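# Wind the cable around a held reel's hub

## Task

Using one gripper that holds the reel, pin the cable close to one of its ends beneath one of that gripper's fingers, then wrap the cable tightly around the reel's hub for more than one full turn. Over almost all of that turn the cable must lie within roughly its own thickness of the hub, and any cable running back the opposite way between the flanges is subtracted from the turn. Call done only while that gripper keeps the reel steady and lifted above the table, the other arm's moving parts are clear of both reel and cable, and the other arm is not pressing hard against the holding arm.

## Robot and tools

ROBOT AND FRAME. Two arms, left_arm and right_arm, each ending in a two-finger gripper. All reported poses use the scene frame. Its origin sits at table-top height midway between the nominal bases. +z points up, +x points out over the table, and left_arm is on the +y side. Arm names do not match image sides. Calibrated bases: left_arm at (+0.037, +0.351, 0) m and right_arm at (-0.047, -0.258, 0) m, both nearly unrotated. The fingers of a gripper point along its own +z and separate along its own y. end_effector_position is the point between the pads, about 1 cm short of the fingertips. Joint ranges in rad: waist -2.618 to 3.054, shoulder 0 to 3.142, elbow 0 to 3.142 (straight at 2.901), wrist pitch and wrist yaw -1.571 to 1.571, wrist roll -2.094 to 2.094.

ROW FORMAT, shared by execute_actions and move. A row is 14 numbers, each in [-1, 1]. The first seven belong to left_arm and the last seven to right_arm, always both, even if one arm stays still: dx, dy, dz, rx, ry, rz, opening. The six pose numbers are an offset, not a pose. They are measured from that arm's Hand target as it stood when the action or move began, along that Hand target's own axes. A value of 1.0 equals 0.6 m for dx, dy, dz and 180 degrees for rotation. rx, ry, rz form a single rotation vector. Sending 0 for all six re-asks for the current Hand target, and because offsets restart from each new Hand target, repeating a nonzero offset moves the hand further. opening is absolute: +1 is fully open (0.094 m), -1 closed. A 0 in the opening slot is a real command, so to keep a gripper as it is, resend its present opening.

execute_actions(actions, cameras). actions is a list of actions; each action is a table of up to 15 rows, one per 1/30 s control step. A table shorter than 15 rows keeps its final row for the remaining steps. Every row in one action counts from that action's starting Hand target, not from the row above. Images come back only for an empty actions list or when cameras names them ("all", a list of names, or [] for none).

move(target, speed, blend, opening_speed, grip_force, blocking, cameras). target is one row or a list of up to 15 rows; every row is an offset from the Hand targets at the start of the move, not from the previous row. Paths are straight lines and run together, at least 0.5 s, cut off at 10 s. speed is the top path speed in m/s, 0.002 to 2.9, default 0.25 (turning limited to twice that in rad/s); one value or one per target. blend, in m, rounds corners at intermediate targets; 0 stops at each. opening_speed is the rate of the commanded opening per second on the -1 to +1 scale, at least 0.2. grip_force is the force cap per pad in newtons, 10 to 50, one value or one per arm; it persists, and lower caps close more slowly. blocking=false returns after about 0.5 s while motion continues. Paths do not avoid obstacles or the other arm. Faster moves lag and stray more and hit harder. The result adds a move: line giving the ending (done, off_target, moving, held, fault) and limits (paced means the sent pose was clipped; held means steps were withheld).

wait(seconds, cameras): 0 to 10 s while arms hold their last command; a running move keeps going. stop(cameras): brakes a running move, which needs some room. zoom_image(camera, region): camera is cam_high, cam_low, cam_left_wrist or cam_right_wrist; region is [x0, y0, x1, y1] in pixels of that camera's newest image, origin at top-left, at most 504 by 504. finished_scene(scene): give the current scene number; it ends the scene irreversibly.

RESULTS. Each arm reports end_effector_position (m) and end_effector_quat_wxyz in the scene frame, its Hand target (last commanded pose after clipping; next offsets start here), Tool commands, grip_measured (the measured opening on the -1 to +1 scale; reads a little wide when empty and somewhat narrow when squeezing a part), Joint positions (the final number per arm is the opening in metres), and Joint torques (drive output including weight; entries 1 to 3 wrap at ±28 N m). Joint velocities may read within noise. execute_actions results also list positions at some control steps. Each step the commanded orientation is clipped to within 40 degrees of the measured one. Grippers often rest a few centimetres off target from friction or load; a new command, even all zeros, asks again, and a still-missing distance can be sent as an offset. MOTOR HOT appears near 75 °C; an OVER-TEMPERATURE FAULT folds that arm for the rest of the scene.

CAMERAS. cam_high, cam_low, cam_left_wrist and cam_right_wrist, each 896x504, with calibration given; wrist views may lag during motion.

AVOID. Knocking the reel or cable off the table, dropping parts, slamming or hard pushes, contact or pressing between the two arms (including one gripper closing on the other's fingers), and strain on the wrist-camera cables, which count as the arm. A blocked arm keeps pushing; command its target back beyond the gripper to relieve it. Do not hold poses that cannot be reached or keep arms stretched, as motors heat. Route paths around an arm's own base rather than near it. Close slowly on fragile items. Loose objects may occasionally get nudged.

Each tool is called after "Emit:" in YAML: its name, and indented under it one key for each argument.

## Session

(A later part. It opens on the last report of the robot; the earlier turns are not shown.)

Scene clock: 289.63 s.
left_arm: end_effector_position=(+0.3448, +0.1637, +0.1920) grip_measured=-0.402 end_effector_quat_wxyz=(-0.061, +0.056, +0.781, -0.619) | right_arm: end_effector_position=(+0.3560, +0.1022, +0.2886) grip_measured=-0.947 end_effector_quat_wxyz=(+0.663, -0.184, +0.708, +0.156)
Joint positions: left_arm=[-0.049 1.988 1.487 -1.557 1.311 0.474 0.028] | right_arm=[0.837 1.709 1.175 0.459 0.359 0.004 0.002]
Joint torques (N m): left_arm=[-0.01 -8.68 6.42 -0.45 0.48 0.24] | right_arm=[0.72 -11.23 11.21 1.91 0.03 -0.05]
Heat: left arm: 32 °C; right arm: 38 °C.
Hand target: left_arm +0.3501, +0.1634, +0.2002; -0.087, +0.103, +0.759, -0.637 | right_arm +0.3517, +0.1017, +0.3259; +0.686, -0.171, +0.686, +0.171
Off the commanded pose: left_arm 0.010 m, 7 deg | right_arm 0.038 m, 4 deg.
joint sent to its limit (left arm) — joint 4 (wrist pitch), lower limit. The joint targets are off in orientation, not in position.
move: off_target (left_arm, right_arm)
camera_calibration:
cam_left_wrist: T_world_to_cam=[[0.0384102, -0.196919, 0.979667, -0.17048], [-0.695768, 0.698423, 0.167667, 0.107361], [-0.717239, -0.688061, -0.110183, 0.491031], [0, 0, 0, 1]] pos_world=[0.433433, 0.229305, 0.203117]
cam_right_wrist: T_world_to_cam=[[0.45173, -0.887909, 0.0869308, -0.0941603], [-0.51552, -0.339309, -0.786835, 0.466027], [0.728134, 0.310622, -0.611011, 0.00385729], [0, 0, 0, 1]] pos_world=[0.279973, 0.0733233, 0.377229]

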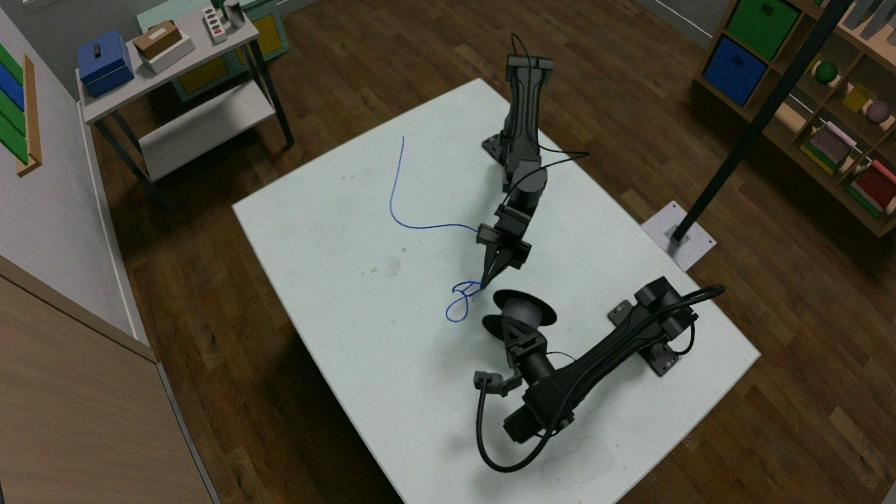

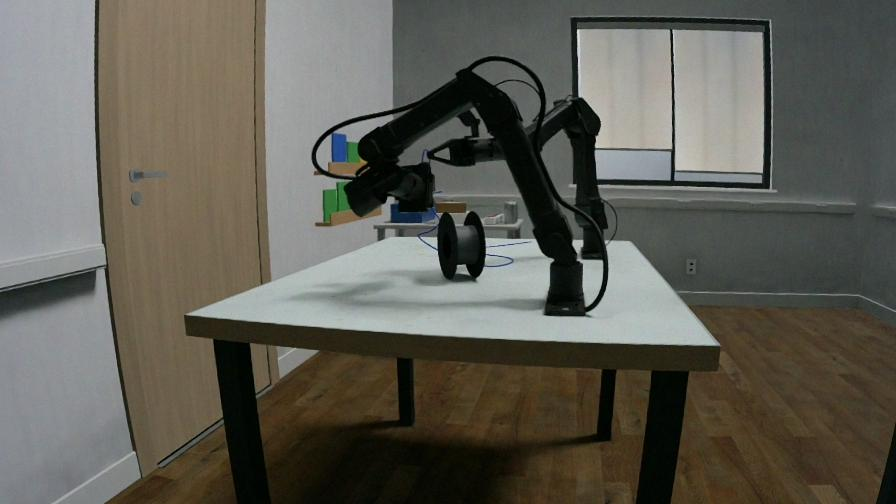

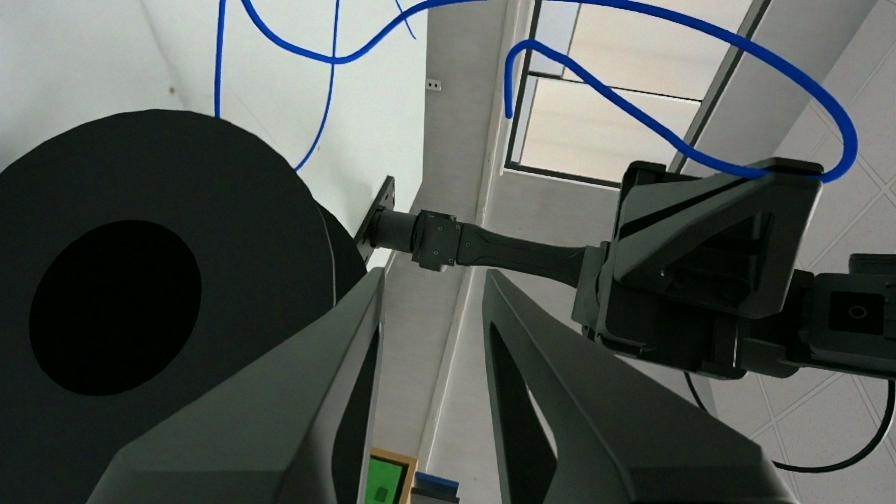

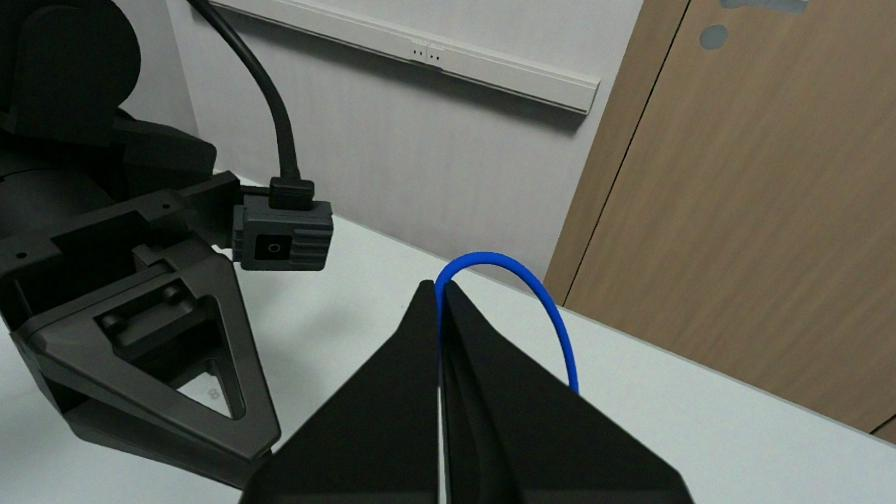

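Emit:
move:
  target: [0.0697,-0.0707,0.0185,-0.4202,0.152,0.2294,0.2,0,-0.147,-0.078,0,0,0,-1]
  speed: 0.25
  cameras: ["all"]

Scene clock: 297.83 s.
left_arm: end_effector_position=(+0.3049, +0.1575, +0.2198) grip_measured=+0.198 end_effector_quat_wxyz=(+0.065, +0.502, +0.863, -0.011) | right_arm: end_effector_position=(+0.3565, +0.0077, +0.3224) grip_measured=-0.947 end_effector_quat_wxyz=(+0.683, -0.170, +0.689, +0.171)
Joint positions: left_arm=[-0.628 1.729 1.849 -1.559 0.008 0.428 0.056] | right_arm=[0.626 1.447 0.981 0.459 0.146 0.004 0.002]
Joint torques (N m): left_arm=[-0.49 -9.73 6.94 0.32 -0.05 0.1] | right_arm=[-0.61 -8.1 6.16 1.88 -0.1 -0.08]
Heat: left arm: 31 °C; right arm: 37 °C.
Hand target: left_arm +0.3051, +0.1571, +0.2401; +0.043, +0.507, +0.861, -0.005 | right_arm +0.3518, +0.0019, +0.3258; +0.686, -0.171, +0.686, +0.171
Off the commanded pose: left_arm 0.020 m, 3 deg | right_arm 0.008 m, 0 deg.
joint sent to its limit (left arm) — joint 4 (wrist pitch), lower limit. The joint targets are off in orientation, not in position.
move: off_target (left_arm)
camera_calibration:
cam_left_wrist: T_world_to_cam=[[-0.847704, -0.530465, -0.00208417, 0.341207], [-0.463479, 0.738735, 0.489345, -0.0686301], [-0.258041, 0.415786, -0.872088, 0.314721], [0, 0, 0, 1]] pos_world=[0.338645, 0.100841, 0.30876]
cam_right_wrist: T_world_to_cam=[[0.450077, -0.890963, 0.0601347, -0.172015], [-0.478874, -0.297649, -0.825884, 0.459927], [0.753731, 0.342915, -0.560624, 0.0278464], [0, 0, 0, 1]] pos_world=[0.276679, -0.0259111, 0.405802]

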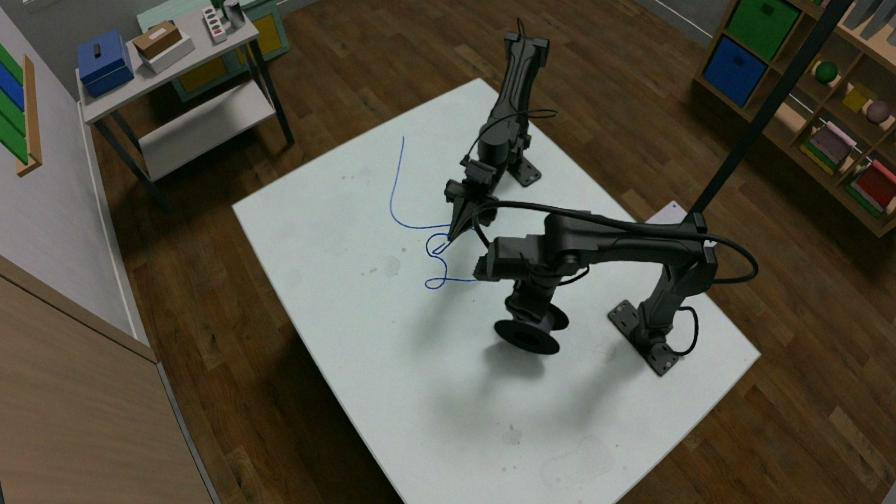

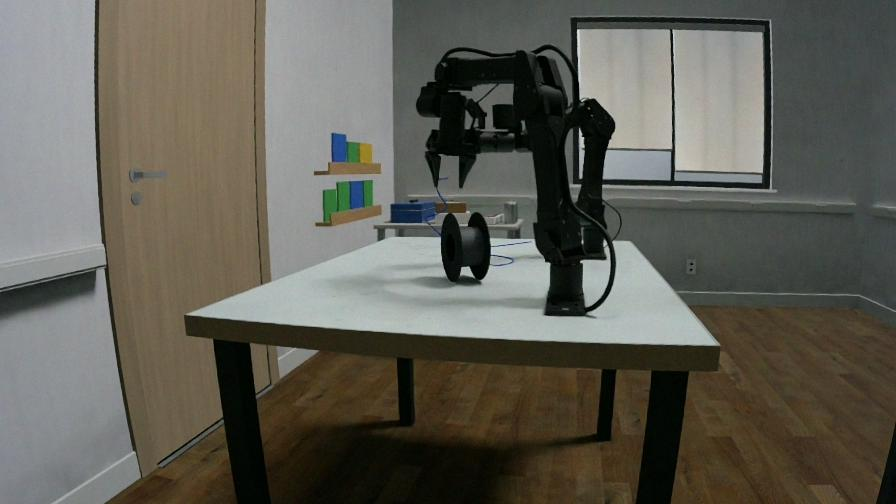

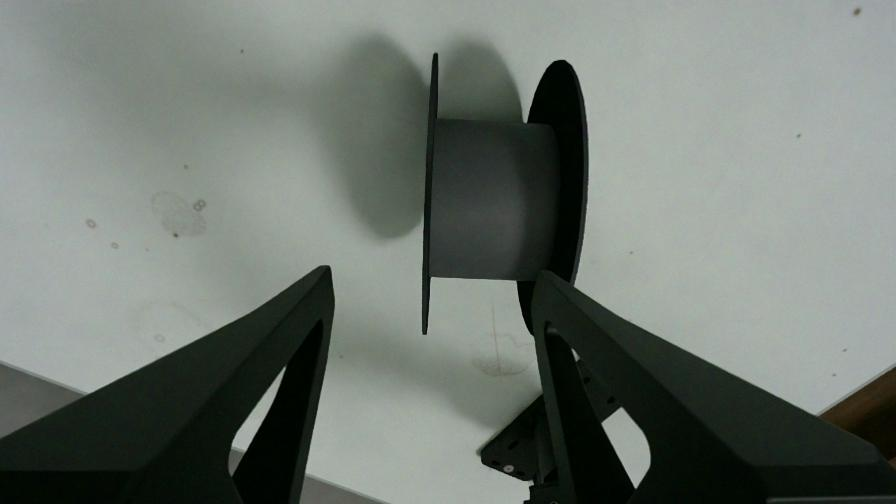

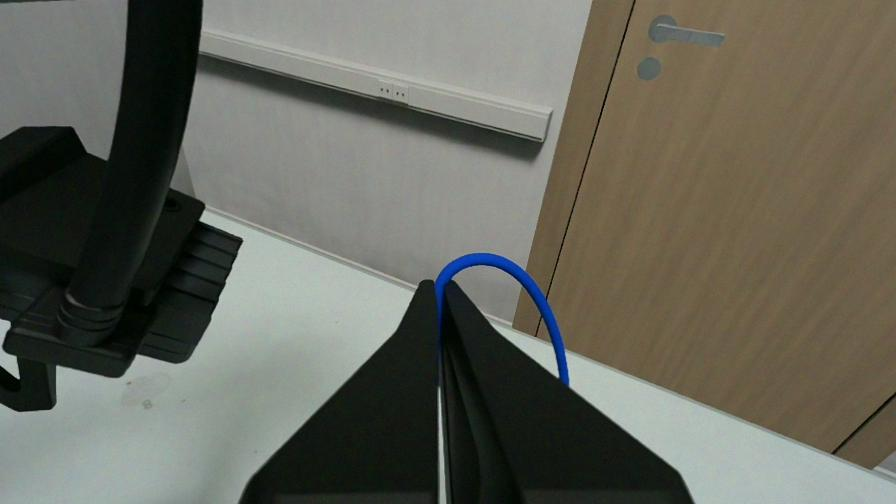

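Emit:
move:
  target: [0.0838,0.0012,0.1357,0,0,0,0.2,0,0,0,0,0,0,-1]
  speed: 0.15
  cameras: ["cam_left_wrist","cam_low"]

Scene clock: 300.63 s.
left_arm: end_effector_position=(+0.2838, +0.1970, +0.1462) grip_measured=+0.198 end_effector_quat_wxyz=(+0.018, +0.507, +0.862, -0.004) | right_arm: end_effector_position=(+0.3565, +0.0077, +0.3224) grip_measured=-0.947 end_effector_quat_wxyz=(+0.683, -0.170, +0.689, +0.171)
Joint positions: left_arm=[-0.561 1.609 1.425 -1.35 0.007 0.505 0.056] | right_arm=[0.626 1.447 0.981 0.459 0.146 0.004 0.002]
Joint torques (N m): left_arm=[0.51 -8.72 4.77 0.34 0.02 0.07] | right_arm=[-0.47 -7.92 6.3 1.88 -0.11 -0.01]
Heat: left arm: 31 °C; right arm: 37 °C.
Hand target: left_arm +0.2870, +0.1970, +0.1550; +0.043, +0.507, +0.861, -0.005 | right_arm +0.3518, +0.0019, +0.3258; +0.686, -0.171, +0.686, +0.171
Off the commanded pose: left_arm 0.009 m, 3 deg | right_arm 0.008 m, 0 deg.
move: off_target (left_arm)
camera_calibration:
cam_left_wrist: T_world_to_cam=[[-0.852161, -0.522414, 0.0300742, 0.33905], [-0.416785, 0.712364, 0.564649, -0.0905836], [-0.316404, 0.468637, -0.824783, 0.227875], [0, 0, 0, 1]] pos_world=[0.323272, 0.134863, 0.228899]
Images, in order (width x height): cam_low 896x504, cam_left_wrist 896x504.

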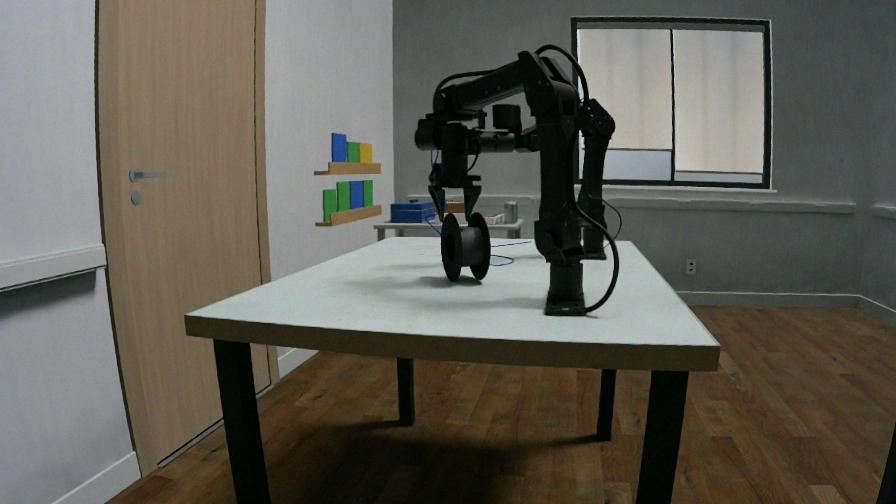

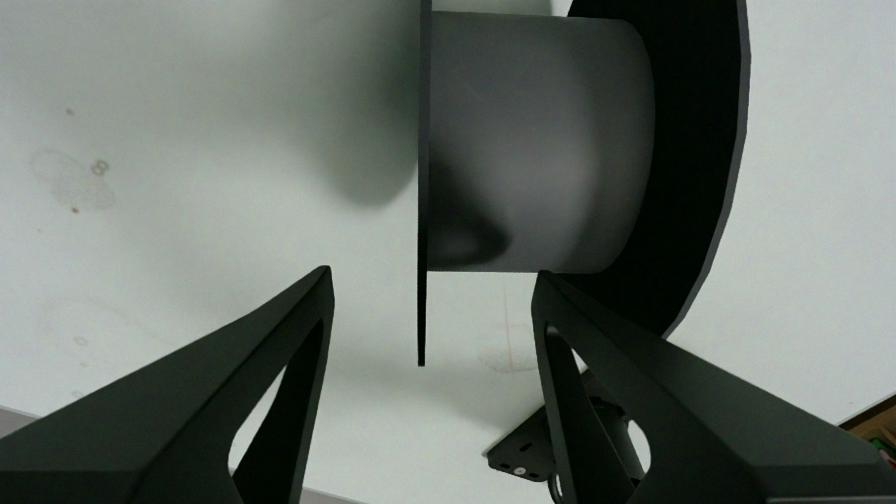

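Emit:
move:
  target:
    - [0.003,0.003,0.0133,0,0,0,0.2,0,0,0,0,0,0,-1]
    - [0.003,0.003,0.0133,0,0,0,-1,0,0,0,0,0,0,-1]
  speed: 0.06
  opening_speed: 0.7
  cameras: ["cam_left_wrist","cam_low","cam_right_wrist"]

Scene clock: 305.13 s.
left_arm: end_effector_position=(+0.2865, +0.1988, +0.1383) grip_measured=-0.962 end_effector_quat_wxyz=(+0.021, +0.507, +0.861, -0.003) | right_arm: end_effector_position=(+0.3565, +0.0077, +0.3224) grip_measured=-0.947 end_effector_quat_wxyz=(+0.683, -0.170, +0.689, +0.171)
Joint positions: left_arm=[-0.552 1.608 1.392 -1.313 0.006 0.516 0.002] | right_arm=[0.626 1.447 0.981 0.459 0.146 0.004 0.002]
Joint torques (N m): left_arm=[0.43 -8.81 4.7 0.32 0.03 0.04] | right_arm=[-0.7 -8.06 6.39 1.86 -0.08 -0.04]
Heat: left arm: 32 °C; right arm: 36 °C.
Hand target: left_arm +0.2884, +0.1990, +0.1471; +0.043, +0.507, +0.861, -0.005 | right_arm +0.3518, +0.0019, +0.3258; +0.686, -0.171, +0.686, +0.171
Off the commanded pose: left_arm 0.009 m, 3 deg | right_arm 0.008 m, 0 deg.
move: off_target (left_arm); target 2's new opening was sent with left_arm's hand 0.010 m and 3 deg from that target
camera_calibration:
cam_left_wrist: T_world_to_cam=[[-0.852698, -0.521742, 0.026281, 0.343084], [-0.41928, 0.713517, 0.561336, -0.0853275], [-0.311624, 0.467631, -0.827171, 0.220531], [0, 0, 0, 1]] pos_world=[0.325494, 0.136757, 0.221298]
cam_right_wrist: T_world_to_cam=[[0.450077, -0.890963, 0.0601347, -0.172015], [-0.478874, -0.297649, -0.825884, 0.459927], [0.753731, 0.342915, -0.560624, 0.0278464], [0, 0, 0, 1]] pos_world=[0.276679, -0.0259111, 0.405802]
Images, in order (width x height): cam_low 896x504, cam_left_wrist 896x504, cam_right_wrist 896x504.

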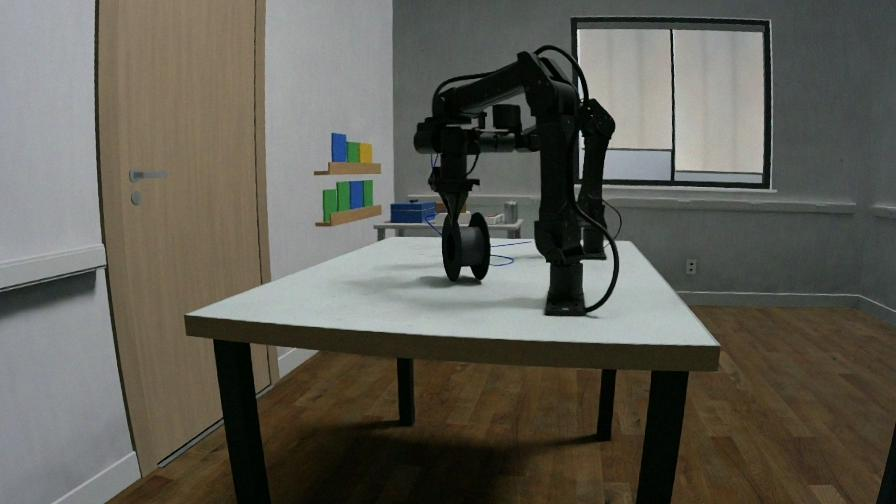

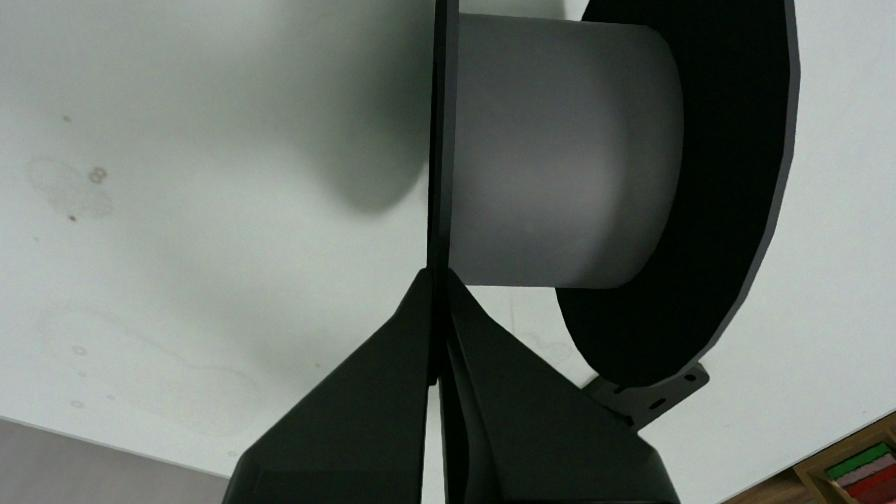

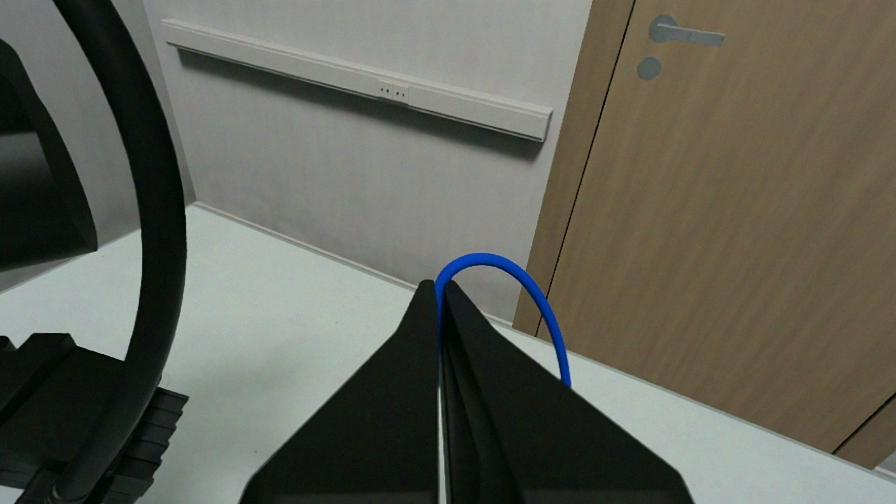

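Emit:
move:
  target:
    - [0,0,-0.05,0,0,0,-1,0,0,0,0,0,0,-1]
    - [-0.2414,0.0014,-0.05,0,0,0,-1,0,0,0,0,0,0,-1]
  speed: 0.1
  cameras: ["cam_left_wrist","cam_low","cam_right_wrist"]

Scene clock: 313.27 s.
left_arm: end_effector_position=(+0.3523, +0.0815, +0.1763) grip_measured=-0.963 end_effector_quat_wxyz=(+0.044, +0.507, +0.861, -0.004) | right_arm: end_effector_position=(+0.3577, +0.0059, +0.3224) grip_measured=-0.947 end_effector_quat_wxyz=(+0.684, -0.169, +0.689, +0.170)
Joint positions: left_arm=[-0.717 2.101 2.182 -1.563 -0.008 0.351 0.002] | right_arm=[0.622 1.447 0.981 0.459 0.147 0.004 0.002]
Joint torques (N m): left_arm=[-0.58 -10.09 7.97 0.25 0.01 -0.07] | right_arm=[-0.34 -7.99 6.3 1.85 -0.07 0]
Heat: left arm: 32 °C; right arm: 37 °C.
Hand target: left_arm +0.3568, +0.0747, +0.1883; +0.043, +0.507, +0.861, -0.005 | right_arm +0.3518, +0.0020, +0.3258; +0.686, -0.171, +0.686, +0.171
Off the commanded pose: left_arm 0.015 m, 0 deg | right_arm 0.008 m, 1 deg.
joint sent to its limit (left arm) — joint 4 (wrist pitch), lower limit. The joint targets are off in orientation, not in position.
move: off_target (left_arm)
camera_calibration:
cam_left_wrist: T_world_to_cam=[[-0.853198, -0.521553, 0.00598361, 0.340752], [-0.440668, 0.726924, 0.526681, 0.0171328], [-0.279042, 0.446727, -0.850042, 0.321682], [0, 0, 0, 1]] pos_world=[0.388042, 0.0215622, 0.262381]
cam_right_wrist: T_world_to_cam=[[0.446004, -0.893008, 0.0601463, -0.172632], [-0.480231, -0.295471, -0.825878, 0.460425], [0.755287, 0.33946, -0.560632, 0.0270485], [0, 0, 0, 1]] pos_world=[0.277675, -0.0273008, 0.405802]
Images, in order (width x height): cam_low 896x504, cam_left_wrist 896x504, cam_right_wrist 896x504.

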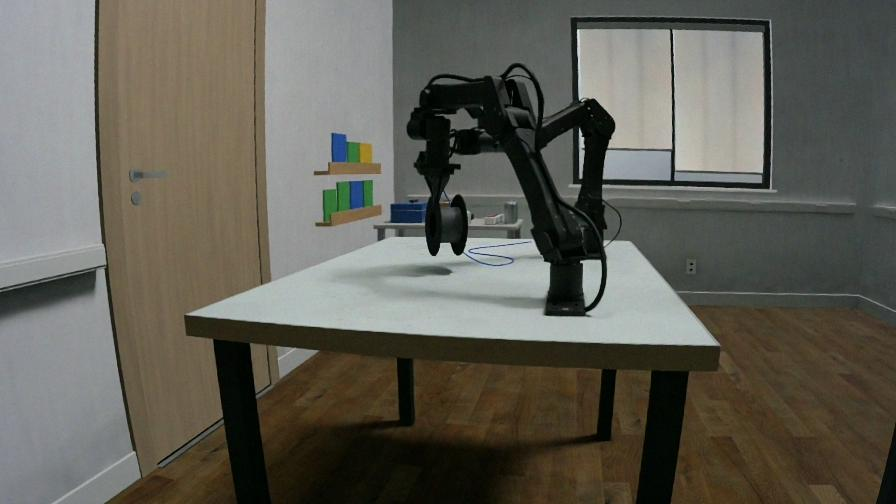

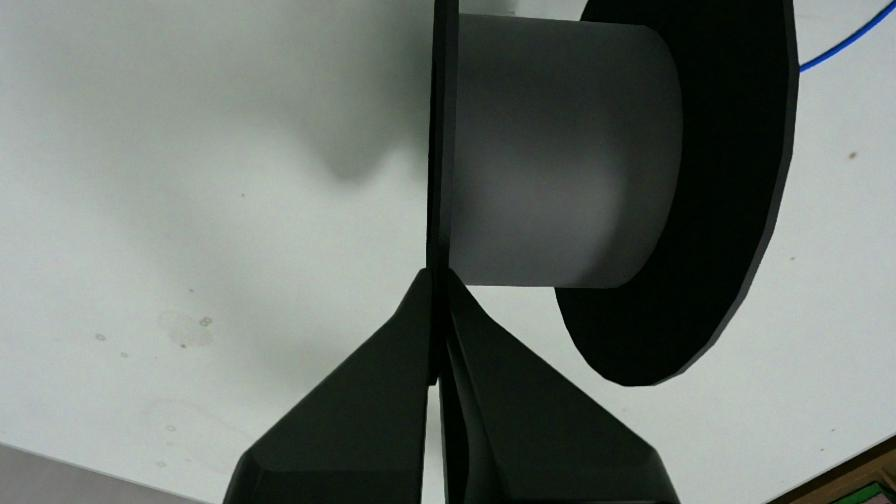

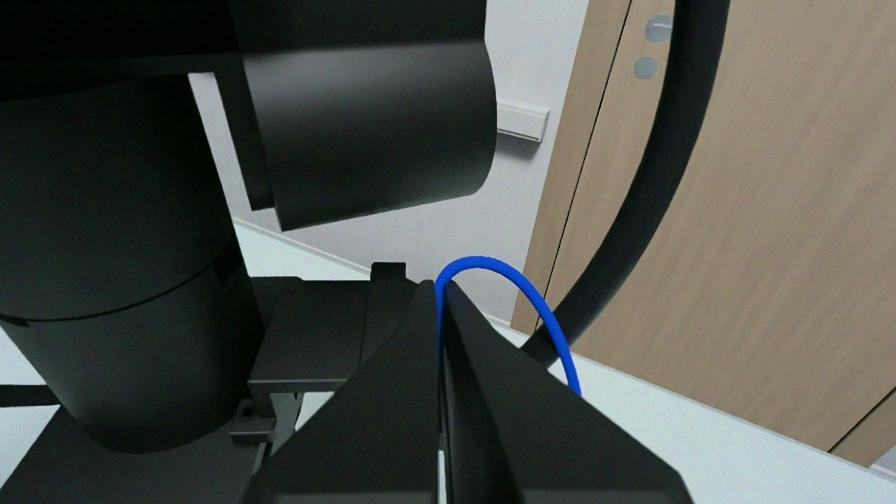

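Emit:
move:
  target: [0,0,0,0,0,0,-1,0.033,-0.115,-0.1745,0,0,0,-1]
  speed: 0.15

Emit:
move:
  target: [0.0,0.0,0.062,0,0,0,-1,0,0,0,0,0,0,-1]
  speed: 0.06
  cameras: ["all"]

Scene clock: 324.47 s.
left_arm: end_effector_position=(+0.3523, +0.0815, +0.1763) grip_measured=-0.963 end_effector_quat_wxyz=(+0.044, +0.507, +0.861, -0.004) | right_arm: end_effector_position=(+0.2946, -0.1056, +0.3131) grip_measured=-0.947 end_effector_quat_wxyz=(+0.692, -0.169, +0.681, +0.173)
Joint positions: left_arm=[-0.717 2.101 2.182 -1.563 -0.008 0.35 0.002] | right_arm=[0.341 0.981 0.625 0.372 -0.139 0.004 0.002]
Joint torques (N m): left_arm=[-0.53 -10.06 7.97 0.29 0 -0.05] | right_arm=[-0.75 -2.85 6.41 1.84 -0.09 -0.04]
Heat: left arm: 32 °C; right arm: 37 °C.
Hand target: left_arm +0.3568, +0.0747, +0.1883; +0.043, +0.507, +0.861, -0.005 | right_arm +0.2918, -0.1081, +0.3059; +0.686, -0.171, +0.686, +0.171
Off the commanded pose: left_arm 0.015 m, 0 deg | right_arm 0.008 m, 1 deg.
joint read past its limit (left arm) — joint 4 (wrist pitch), lower limit.
joint sent to its limit (left arm) — joint 4 (wrist pitch), lower limit. The joint targets are off in orientation, not in position.
move: off_target (left_arm)

Scene clock: 325.63 s.
left_arm: end_effector_position=(+0.3563, +0.0780, +0.1478) grip_measured=-0.963 end_effector_quat_wxyz=(+0.028, +0.507, +0.861, -0.001) | right_arm: end_effector_position=(+0.2946, -0.1055, +0.3131) grip_measured=-0.947 end_effector_quat_wxyz=(+0.692, -0.169, +0.681, +0.173)
Joint positions: left_arm=[-0.717 2.13 2.112 -1.496 -0.008 0.35 0.002] | right_arm=[0.341 0.981 0.625 0.372 -0.14 0.004 0.002]
Joint torques (N m): left_arm=[-0.44 -10.63 5.16 0.37 0.01 -0.06] | right_arm=[-0.77 -2.95 6.39 1.8 -0.19 -0.01]
Heat: left arm: 32 °C; right arm: 37 °C.
Hand target: left_arm +0.3594, +0.0727, +0.1514; +0.043, +0.507, +0.861, -0.005 | right_arm +0.2918, -0.1082, +0.3059; +0.686, -0.171, +0.686, +0.171
Off the commanded pose: left_arm 0.007 m, 2 deg | right_arm 0.008 m, 1 deg.
move: done
camera_calibration:
cam_left_wrist: T_world_to_cam=[[-0.85279, -0.52202, 0.0156352, 0.34095], [-0.427953, 0.715651, 0.551997, 0.0290447], [-0.299343, 0.464046, -0.833699, 0.303538], [0, 0, 0, 1]] pos_world=[0.39405, 0.0163411, 0.231696]
cam_right_wrist: T_world_to_cam=[[0.449476, -0.891214, 0.060892, -0.244571], [-0.460917, -0.289771, -0.838802, 0.388449], [0.765197, 0.348955, -0.541021, 0.0992993], [0, 0, 0, 1]] pos_world=[0.212988, -0.140055, 0.394447]

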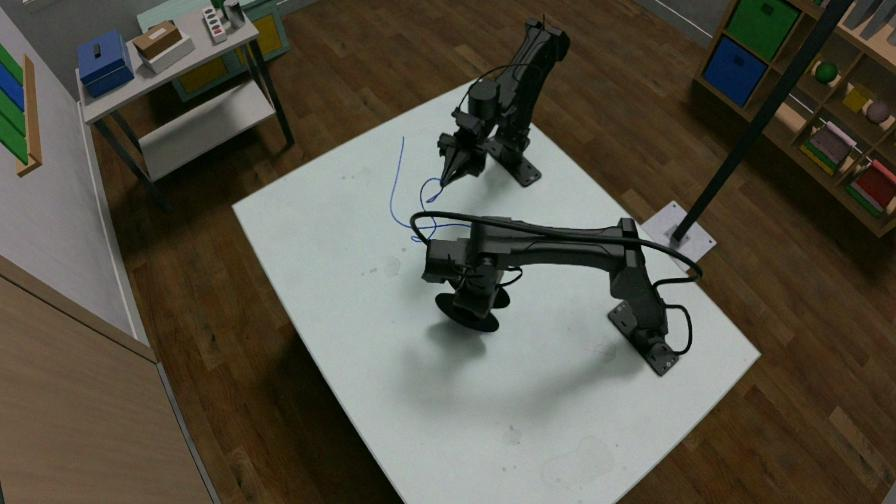

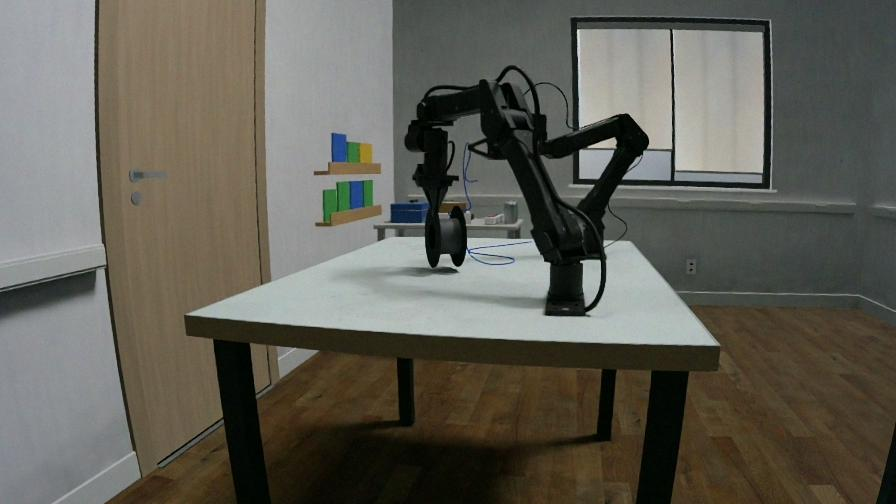

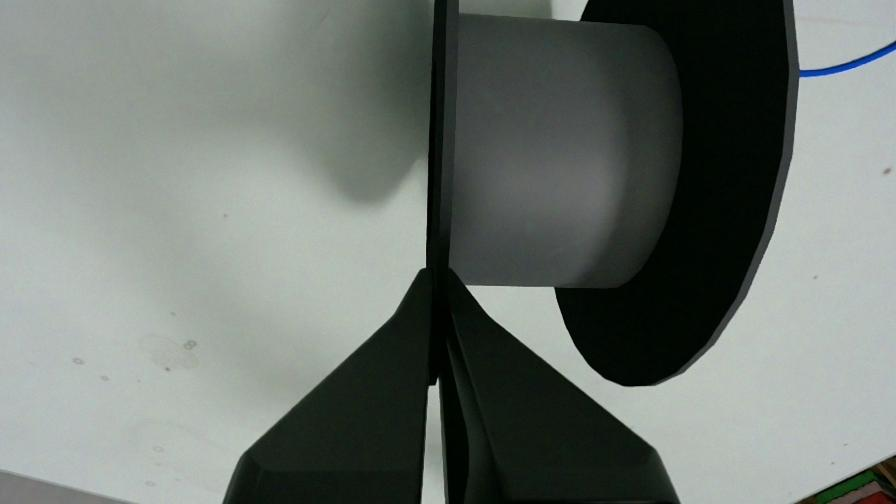

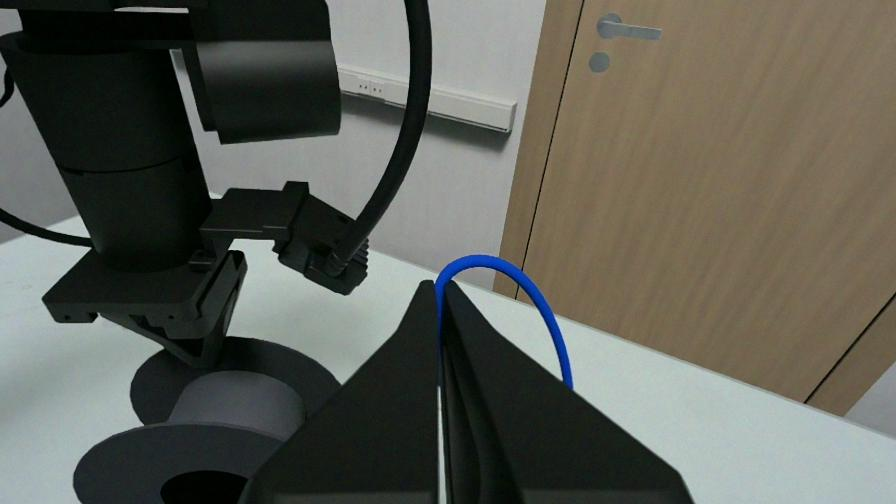

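Emit:
move:
  target: [0,0,0.02,0,0,0,-1,0.2348,-0.0655,0.2338,0,0,0.5,-1]
  speed: 0.2
  cameras: ["cam_low","cam_left_wrist","cam_right_wrist"]

Scene clock: 332.63 s.
left_arm: end_effector_position=(+0.3575, +0.0776, +0.1394) grip_measured=-0.963 end_effector_quat_wxyz=(+0.028, +0.507, +0.861, +0.000) | right_arm: end_effector_position=(+0.4262, -0.0761, +0.1575) grip_measured=-0.947 end_effector_quat_wxyz=(+0.354, +0.372, +0.615, +0.599)
Joint positions: left_arm=[-0.717 2.13 2.078 -1.465 -0.01 0.35 0.002] | right_arm=[0.286 1.908 0.738 1.138 -0.198 1.574 0.002]
Joint torques (N m): left_arm=[-0.46 -11.17 3.47 0.57 0.03 -0.07] | right_arm=[-0.59 -6.39 8.39 2.12 -0.02 -0.08]
Heat: left arm: 33 °C; right arm: 37 °C.
Hand target: left_arm +0.3603, +0.0721, +0.1394; +0.043, +0.507, +0.861, -0.005 | right_arm +0.4340, -0.0769, +0.1651; +0.364, +0.364, +0.606, +0.606
Off the commanded pose: left_arm 0.006 m, 2 deg | right_arm 0.011 m, 2 deg.
move: off_target (right_arm)
camera_calibration:
cam_left_wrist: T_world_to_cam=[[-0.852698, -0.522212, 0.0141573, 0.342044], [-0.427916, 0.713759, 0.554469, 0.0342584], [-0.299655, 0.466737, -0.832084, 0.29677], [0, 0, 0, 1]] pos_world=[0.395249, 0.0156536, 0.2231]
cam_right_wrist: T_world_to_cam=[[-0.021363, -0.0717446, -0.997194, 0.161662], [-0.883639, 0.467937, -0.0147361, 0.435136], [0.467681, 0.880845, -0.0733929, -0.00220883], [0, 0, 0, 1]] pos_world=[0.38899, -0.190072, 0.167459]
Images, in order (width x height): cam_low 896x504, cam_left_wrist 896x504, cam_right_wrist 896x504.

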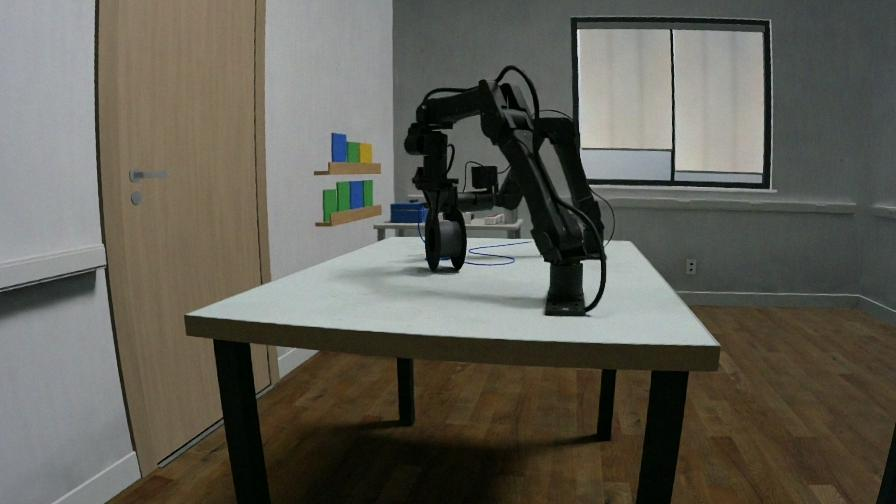

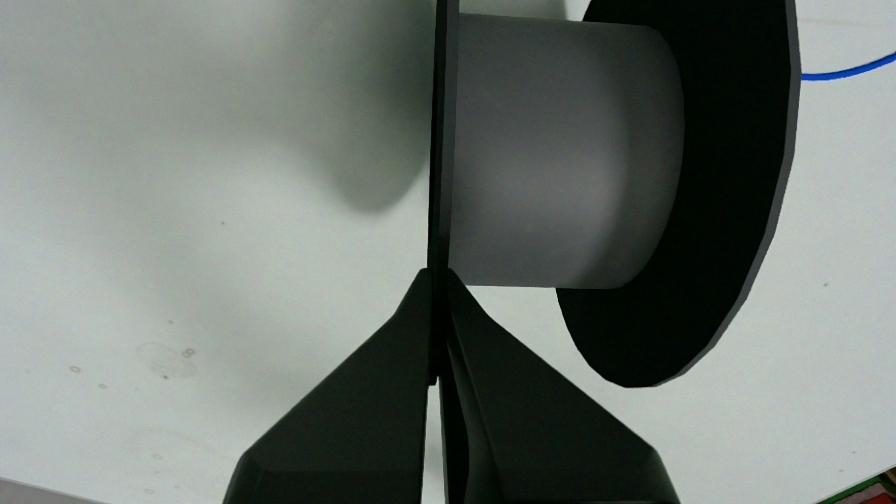

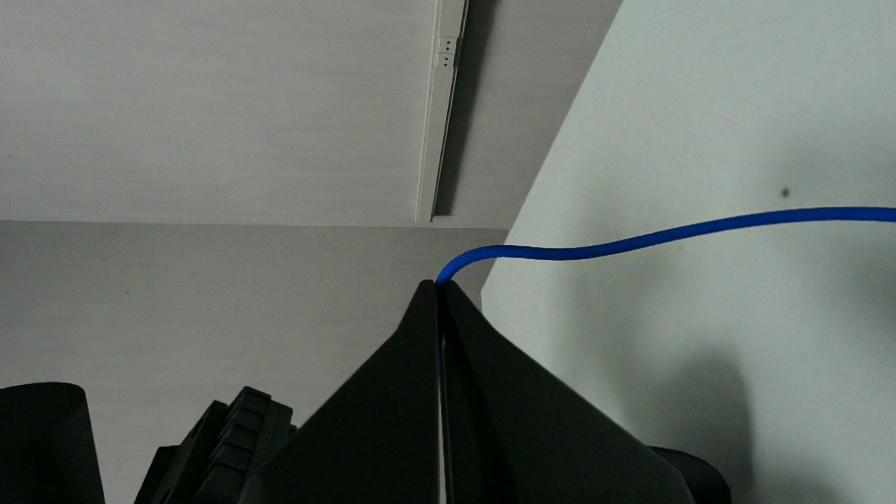

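Emit:
wait:
  seconds: 0.1
  cameras: ["cam_high","cam_low"]

Emit:
zoom_image:
  camera: "cam_low"
  region: [380, 130, 560, 290]

Emit:
zoom_image:
  camera: "cam_high"
  region: [360, 150, 540, 350]

Scene clock: 333.23 s.
left_arm: end_effector_position=(+0.3575, +0.0776, +0.1394) grip_measured=-0.963 end_effector_quat_wxyz=(+0.028, +0.507, +0.861, +0.000) | right_arm: end_effector_position=(+0.4262, -0.0761, +0.1576) grip_measured=-0.947 end_effector_quat_wxyz=(+0.354, +0.372, +0.614, +0.599)
Joint positions: left_arm=[-0.717 2.13 2.078 -1.465 -0.01 0.35 0.002] | right_arm=[0.286 1.908 0.738 1.138 -0.198 1.575 0.002]
Joint torques (N m): left_arm=[-0.46 -11.17 3.49 0.58 0.03 -0.06] | right_arm=[-0.79 -6.2 8.27 2.15 -0.05 0]
Heat: left arm: 33 °C; right arm: 37 °C.
Hand target: left_arm +0.3603, +0.0721, +0.1394; +0.043, +0.507, +0.861, -0.005 | right_arm +0.4340, -0.0769, +0.1652; +0.364, +0.364, +0.606, +0.606
Tool commands: left_gripper/opening=-1.0 right_gripper/opening=-1.0
Off the commanded pose: left_arm 0.006 m, 2 deg | right_arm 0.011 m, 2 deg.
wait: 0.10 s; at rest from the start
Images, in order (width x height): cam_high 896x504, cam_low 896x504.

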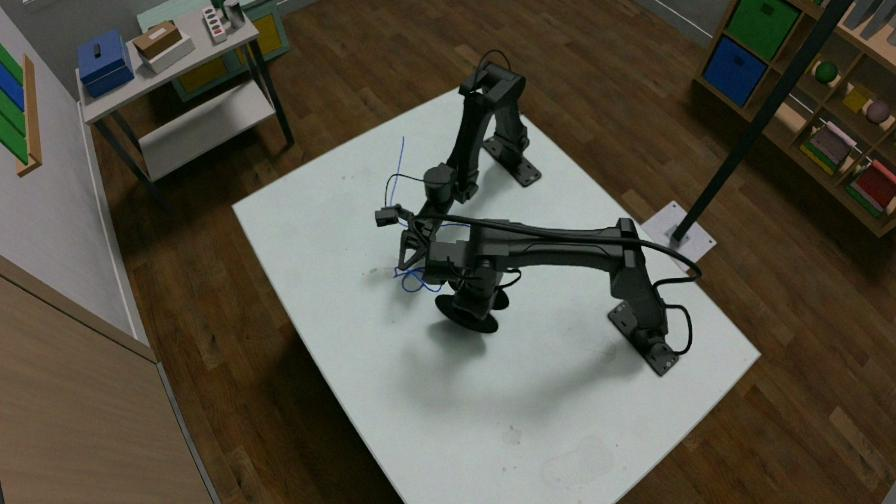

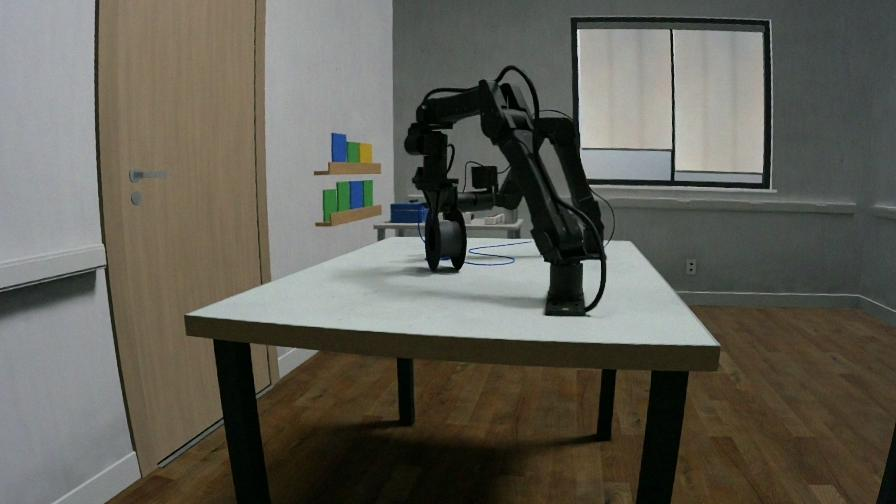

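Scaled by 2.800 from the camera's 896x504 image, which has a finer 1280x720 frame.

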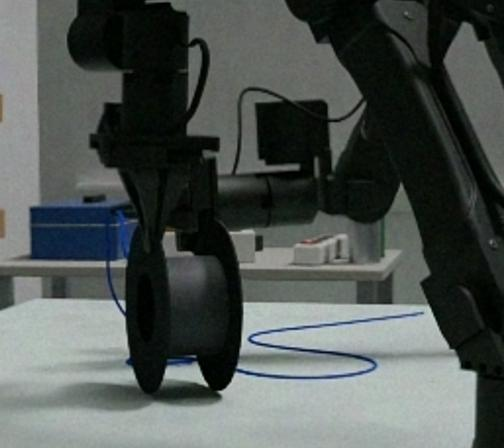

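Scaled by 2.520 from the camera's 896x504 image, which has a finer 1280x720 frame.

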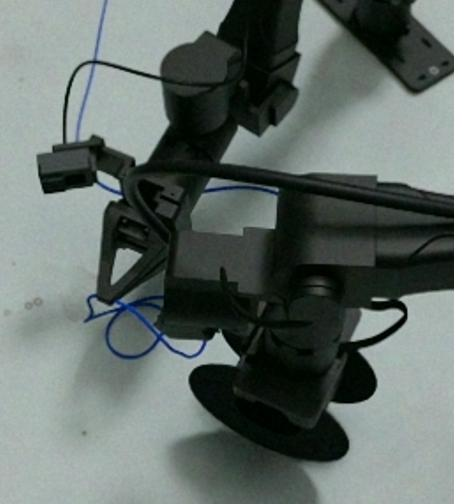

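Emit:
move:
  target: [0,0,0,0,0,0,-1,0.0667,0.0,0.0117,0,0,0,-1]
  speed: 0.08
  cameras: ["cam_left_wrist","cam_high","cam_right_wrist"]

Emit:
zoom_image:
  camera: "cam_high"
  region: [360, 190, 540, 350]

Scene clock: 335.47 s.
left_arm: end_effector_position=(+0.3575, +0.0776, +0.1394) grip_measured=-0.963 end_effector_quat_wxyz=(+0.028, +0.507, +0.861, +0.000) | right_arm: end_effector_position=(+0.4153, -0.0413, +0.1610) grip_measured=-0.947 end_effector_quat_wxyz=(+0.356, +0.369, +0.613, +0.601)
Joint positions: left_arm=[-0.717 2.13 2.078 -1.465 -0.01 0.35 0.002] | right_arm=[0.396 1.908 0.746 1.138 -0.089 1.576 0.002]
Joint torques (N m): left_arm=[-0.44 -11.14 3.49 0.58 0.04 -0.06] | right_arm=[0.47 -5.98 8.31 2.11 0.01 -0.05]
Heat: left arm: 33 °C; right arm: 37 °C.
Hand target: left_arm +0.3603, +0.0721, +0.1394; +0.043, +0.507, +0.861, -0.005 | right_arm +0.4214, -0.0382, +0.1651; +0.364, +0.364, +0.606, +0.606
Off the commanded pose: left_arm 0.006 m, 2 deg | right_arm 0.008 m, 1 deg.
move: done
camera_calibration:
cam_left_wrist: T_world_to_cam=[[-0.852698, -0.522212, 0.0141573, 0.342044], [-0.427916, 0.713759, 0.554469, 0.0342584], [-0.299655, 0.466737, -0.832084, 0.29677], [0, 0, 0, 1]] pos_world=[0.395249, 0.0156536, 0.2231]
cam_right_wrist: T_world_to_cam=[[-0.0125491, -0.0698544, -0.997478, 0.163919], [-0.884006, 0.466977, -0.0215813, 0.410511], [0.467307, 0.881506, -0.0676118, -0.028333], [0, 0, 0, 1]] pos_world=[0.378191, -0.155273, 0.170449]
Images, in order (width x height): cam_high 896x504, cam_left_wrist 896x504, cam_right_wrist 896x504.

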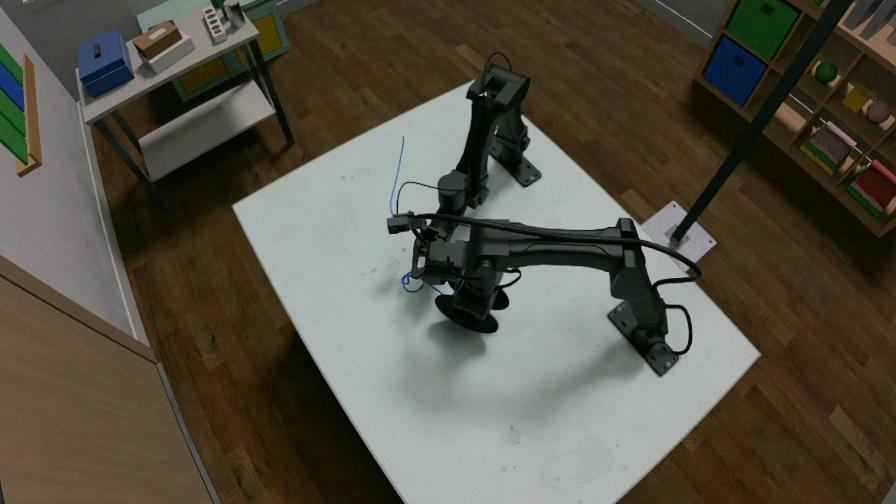

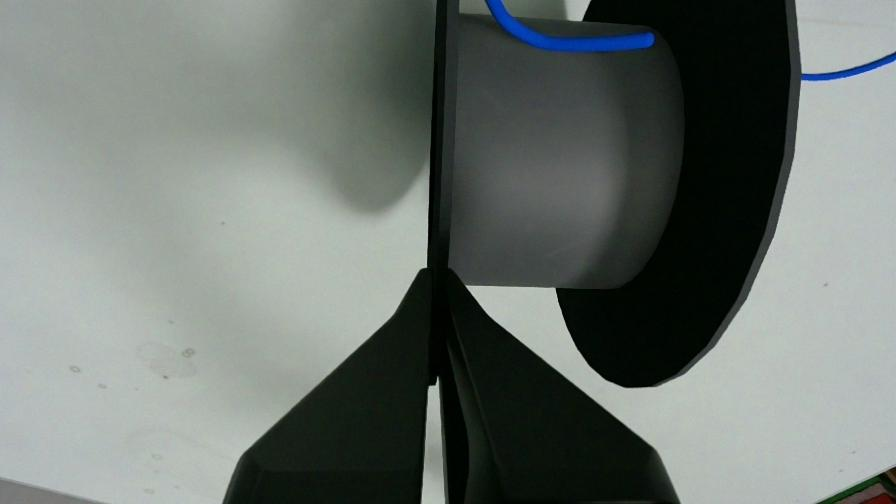

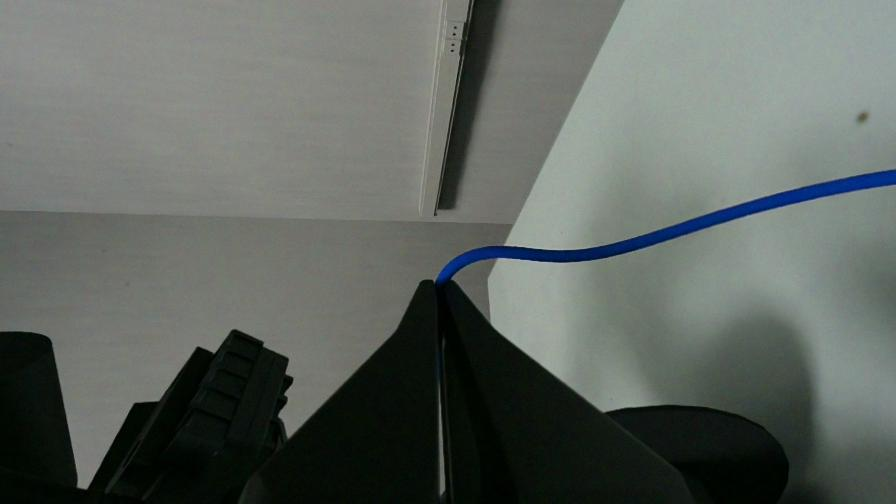

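Scaled by 2.800 from the camera's 896x504 image, which has a finer 1280x720 frame.

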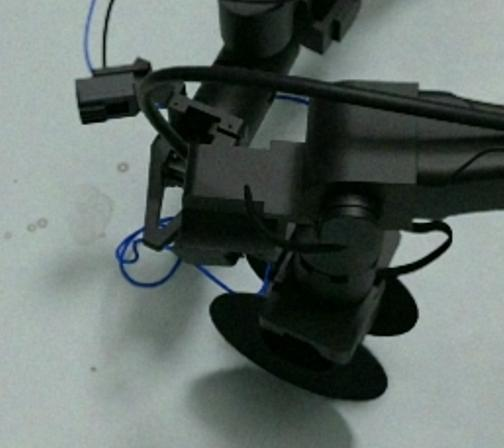

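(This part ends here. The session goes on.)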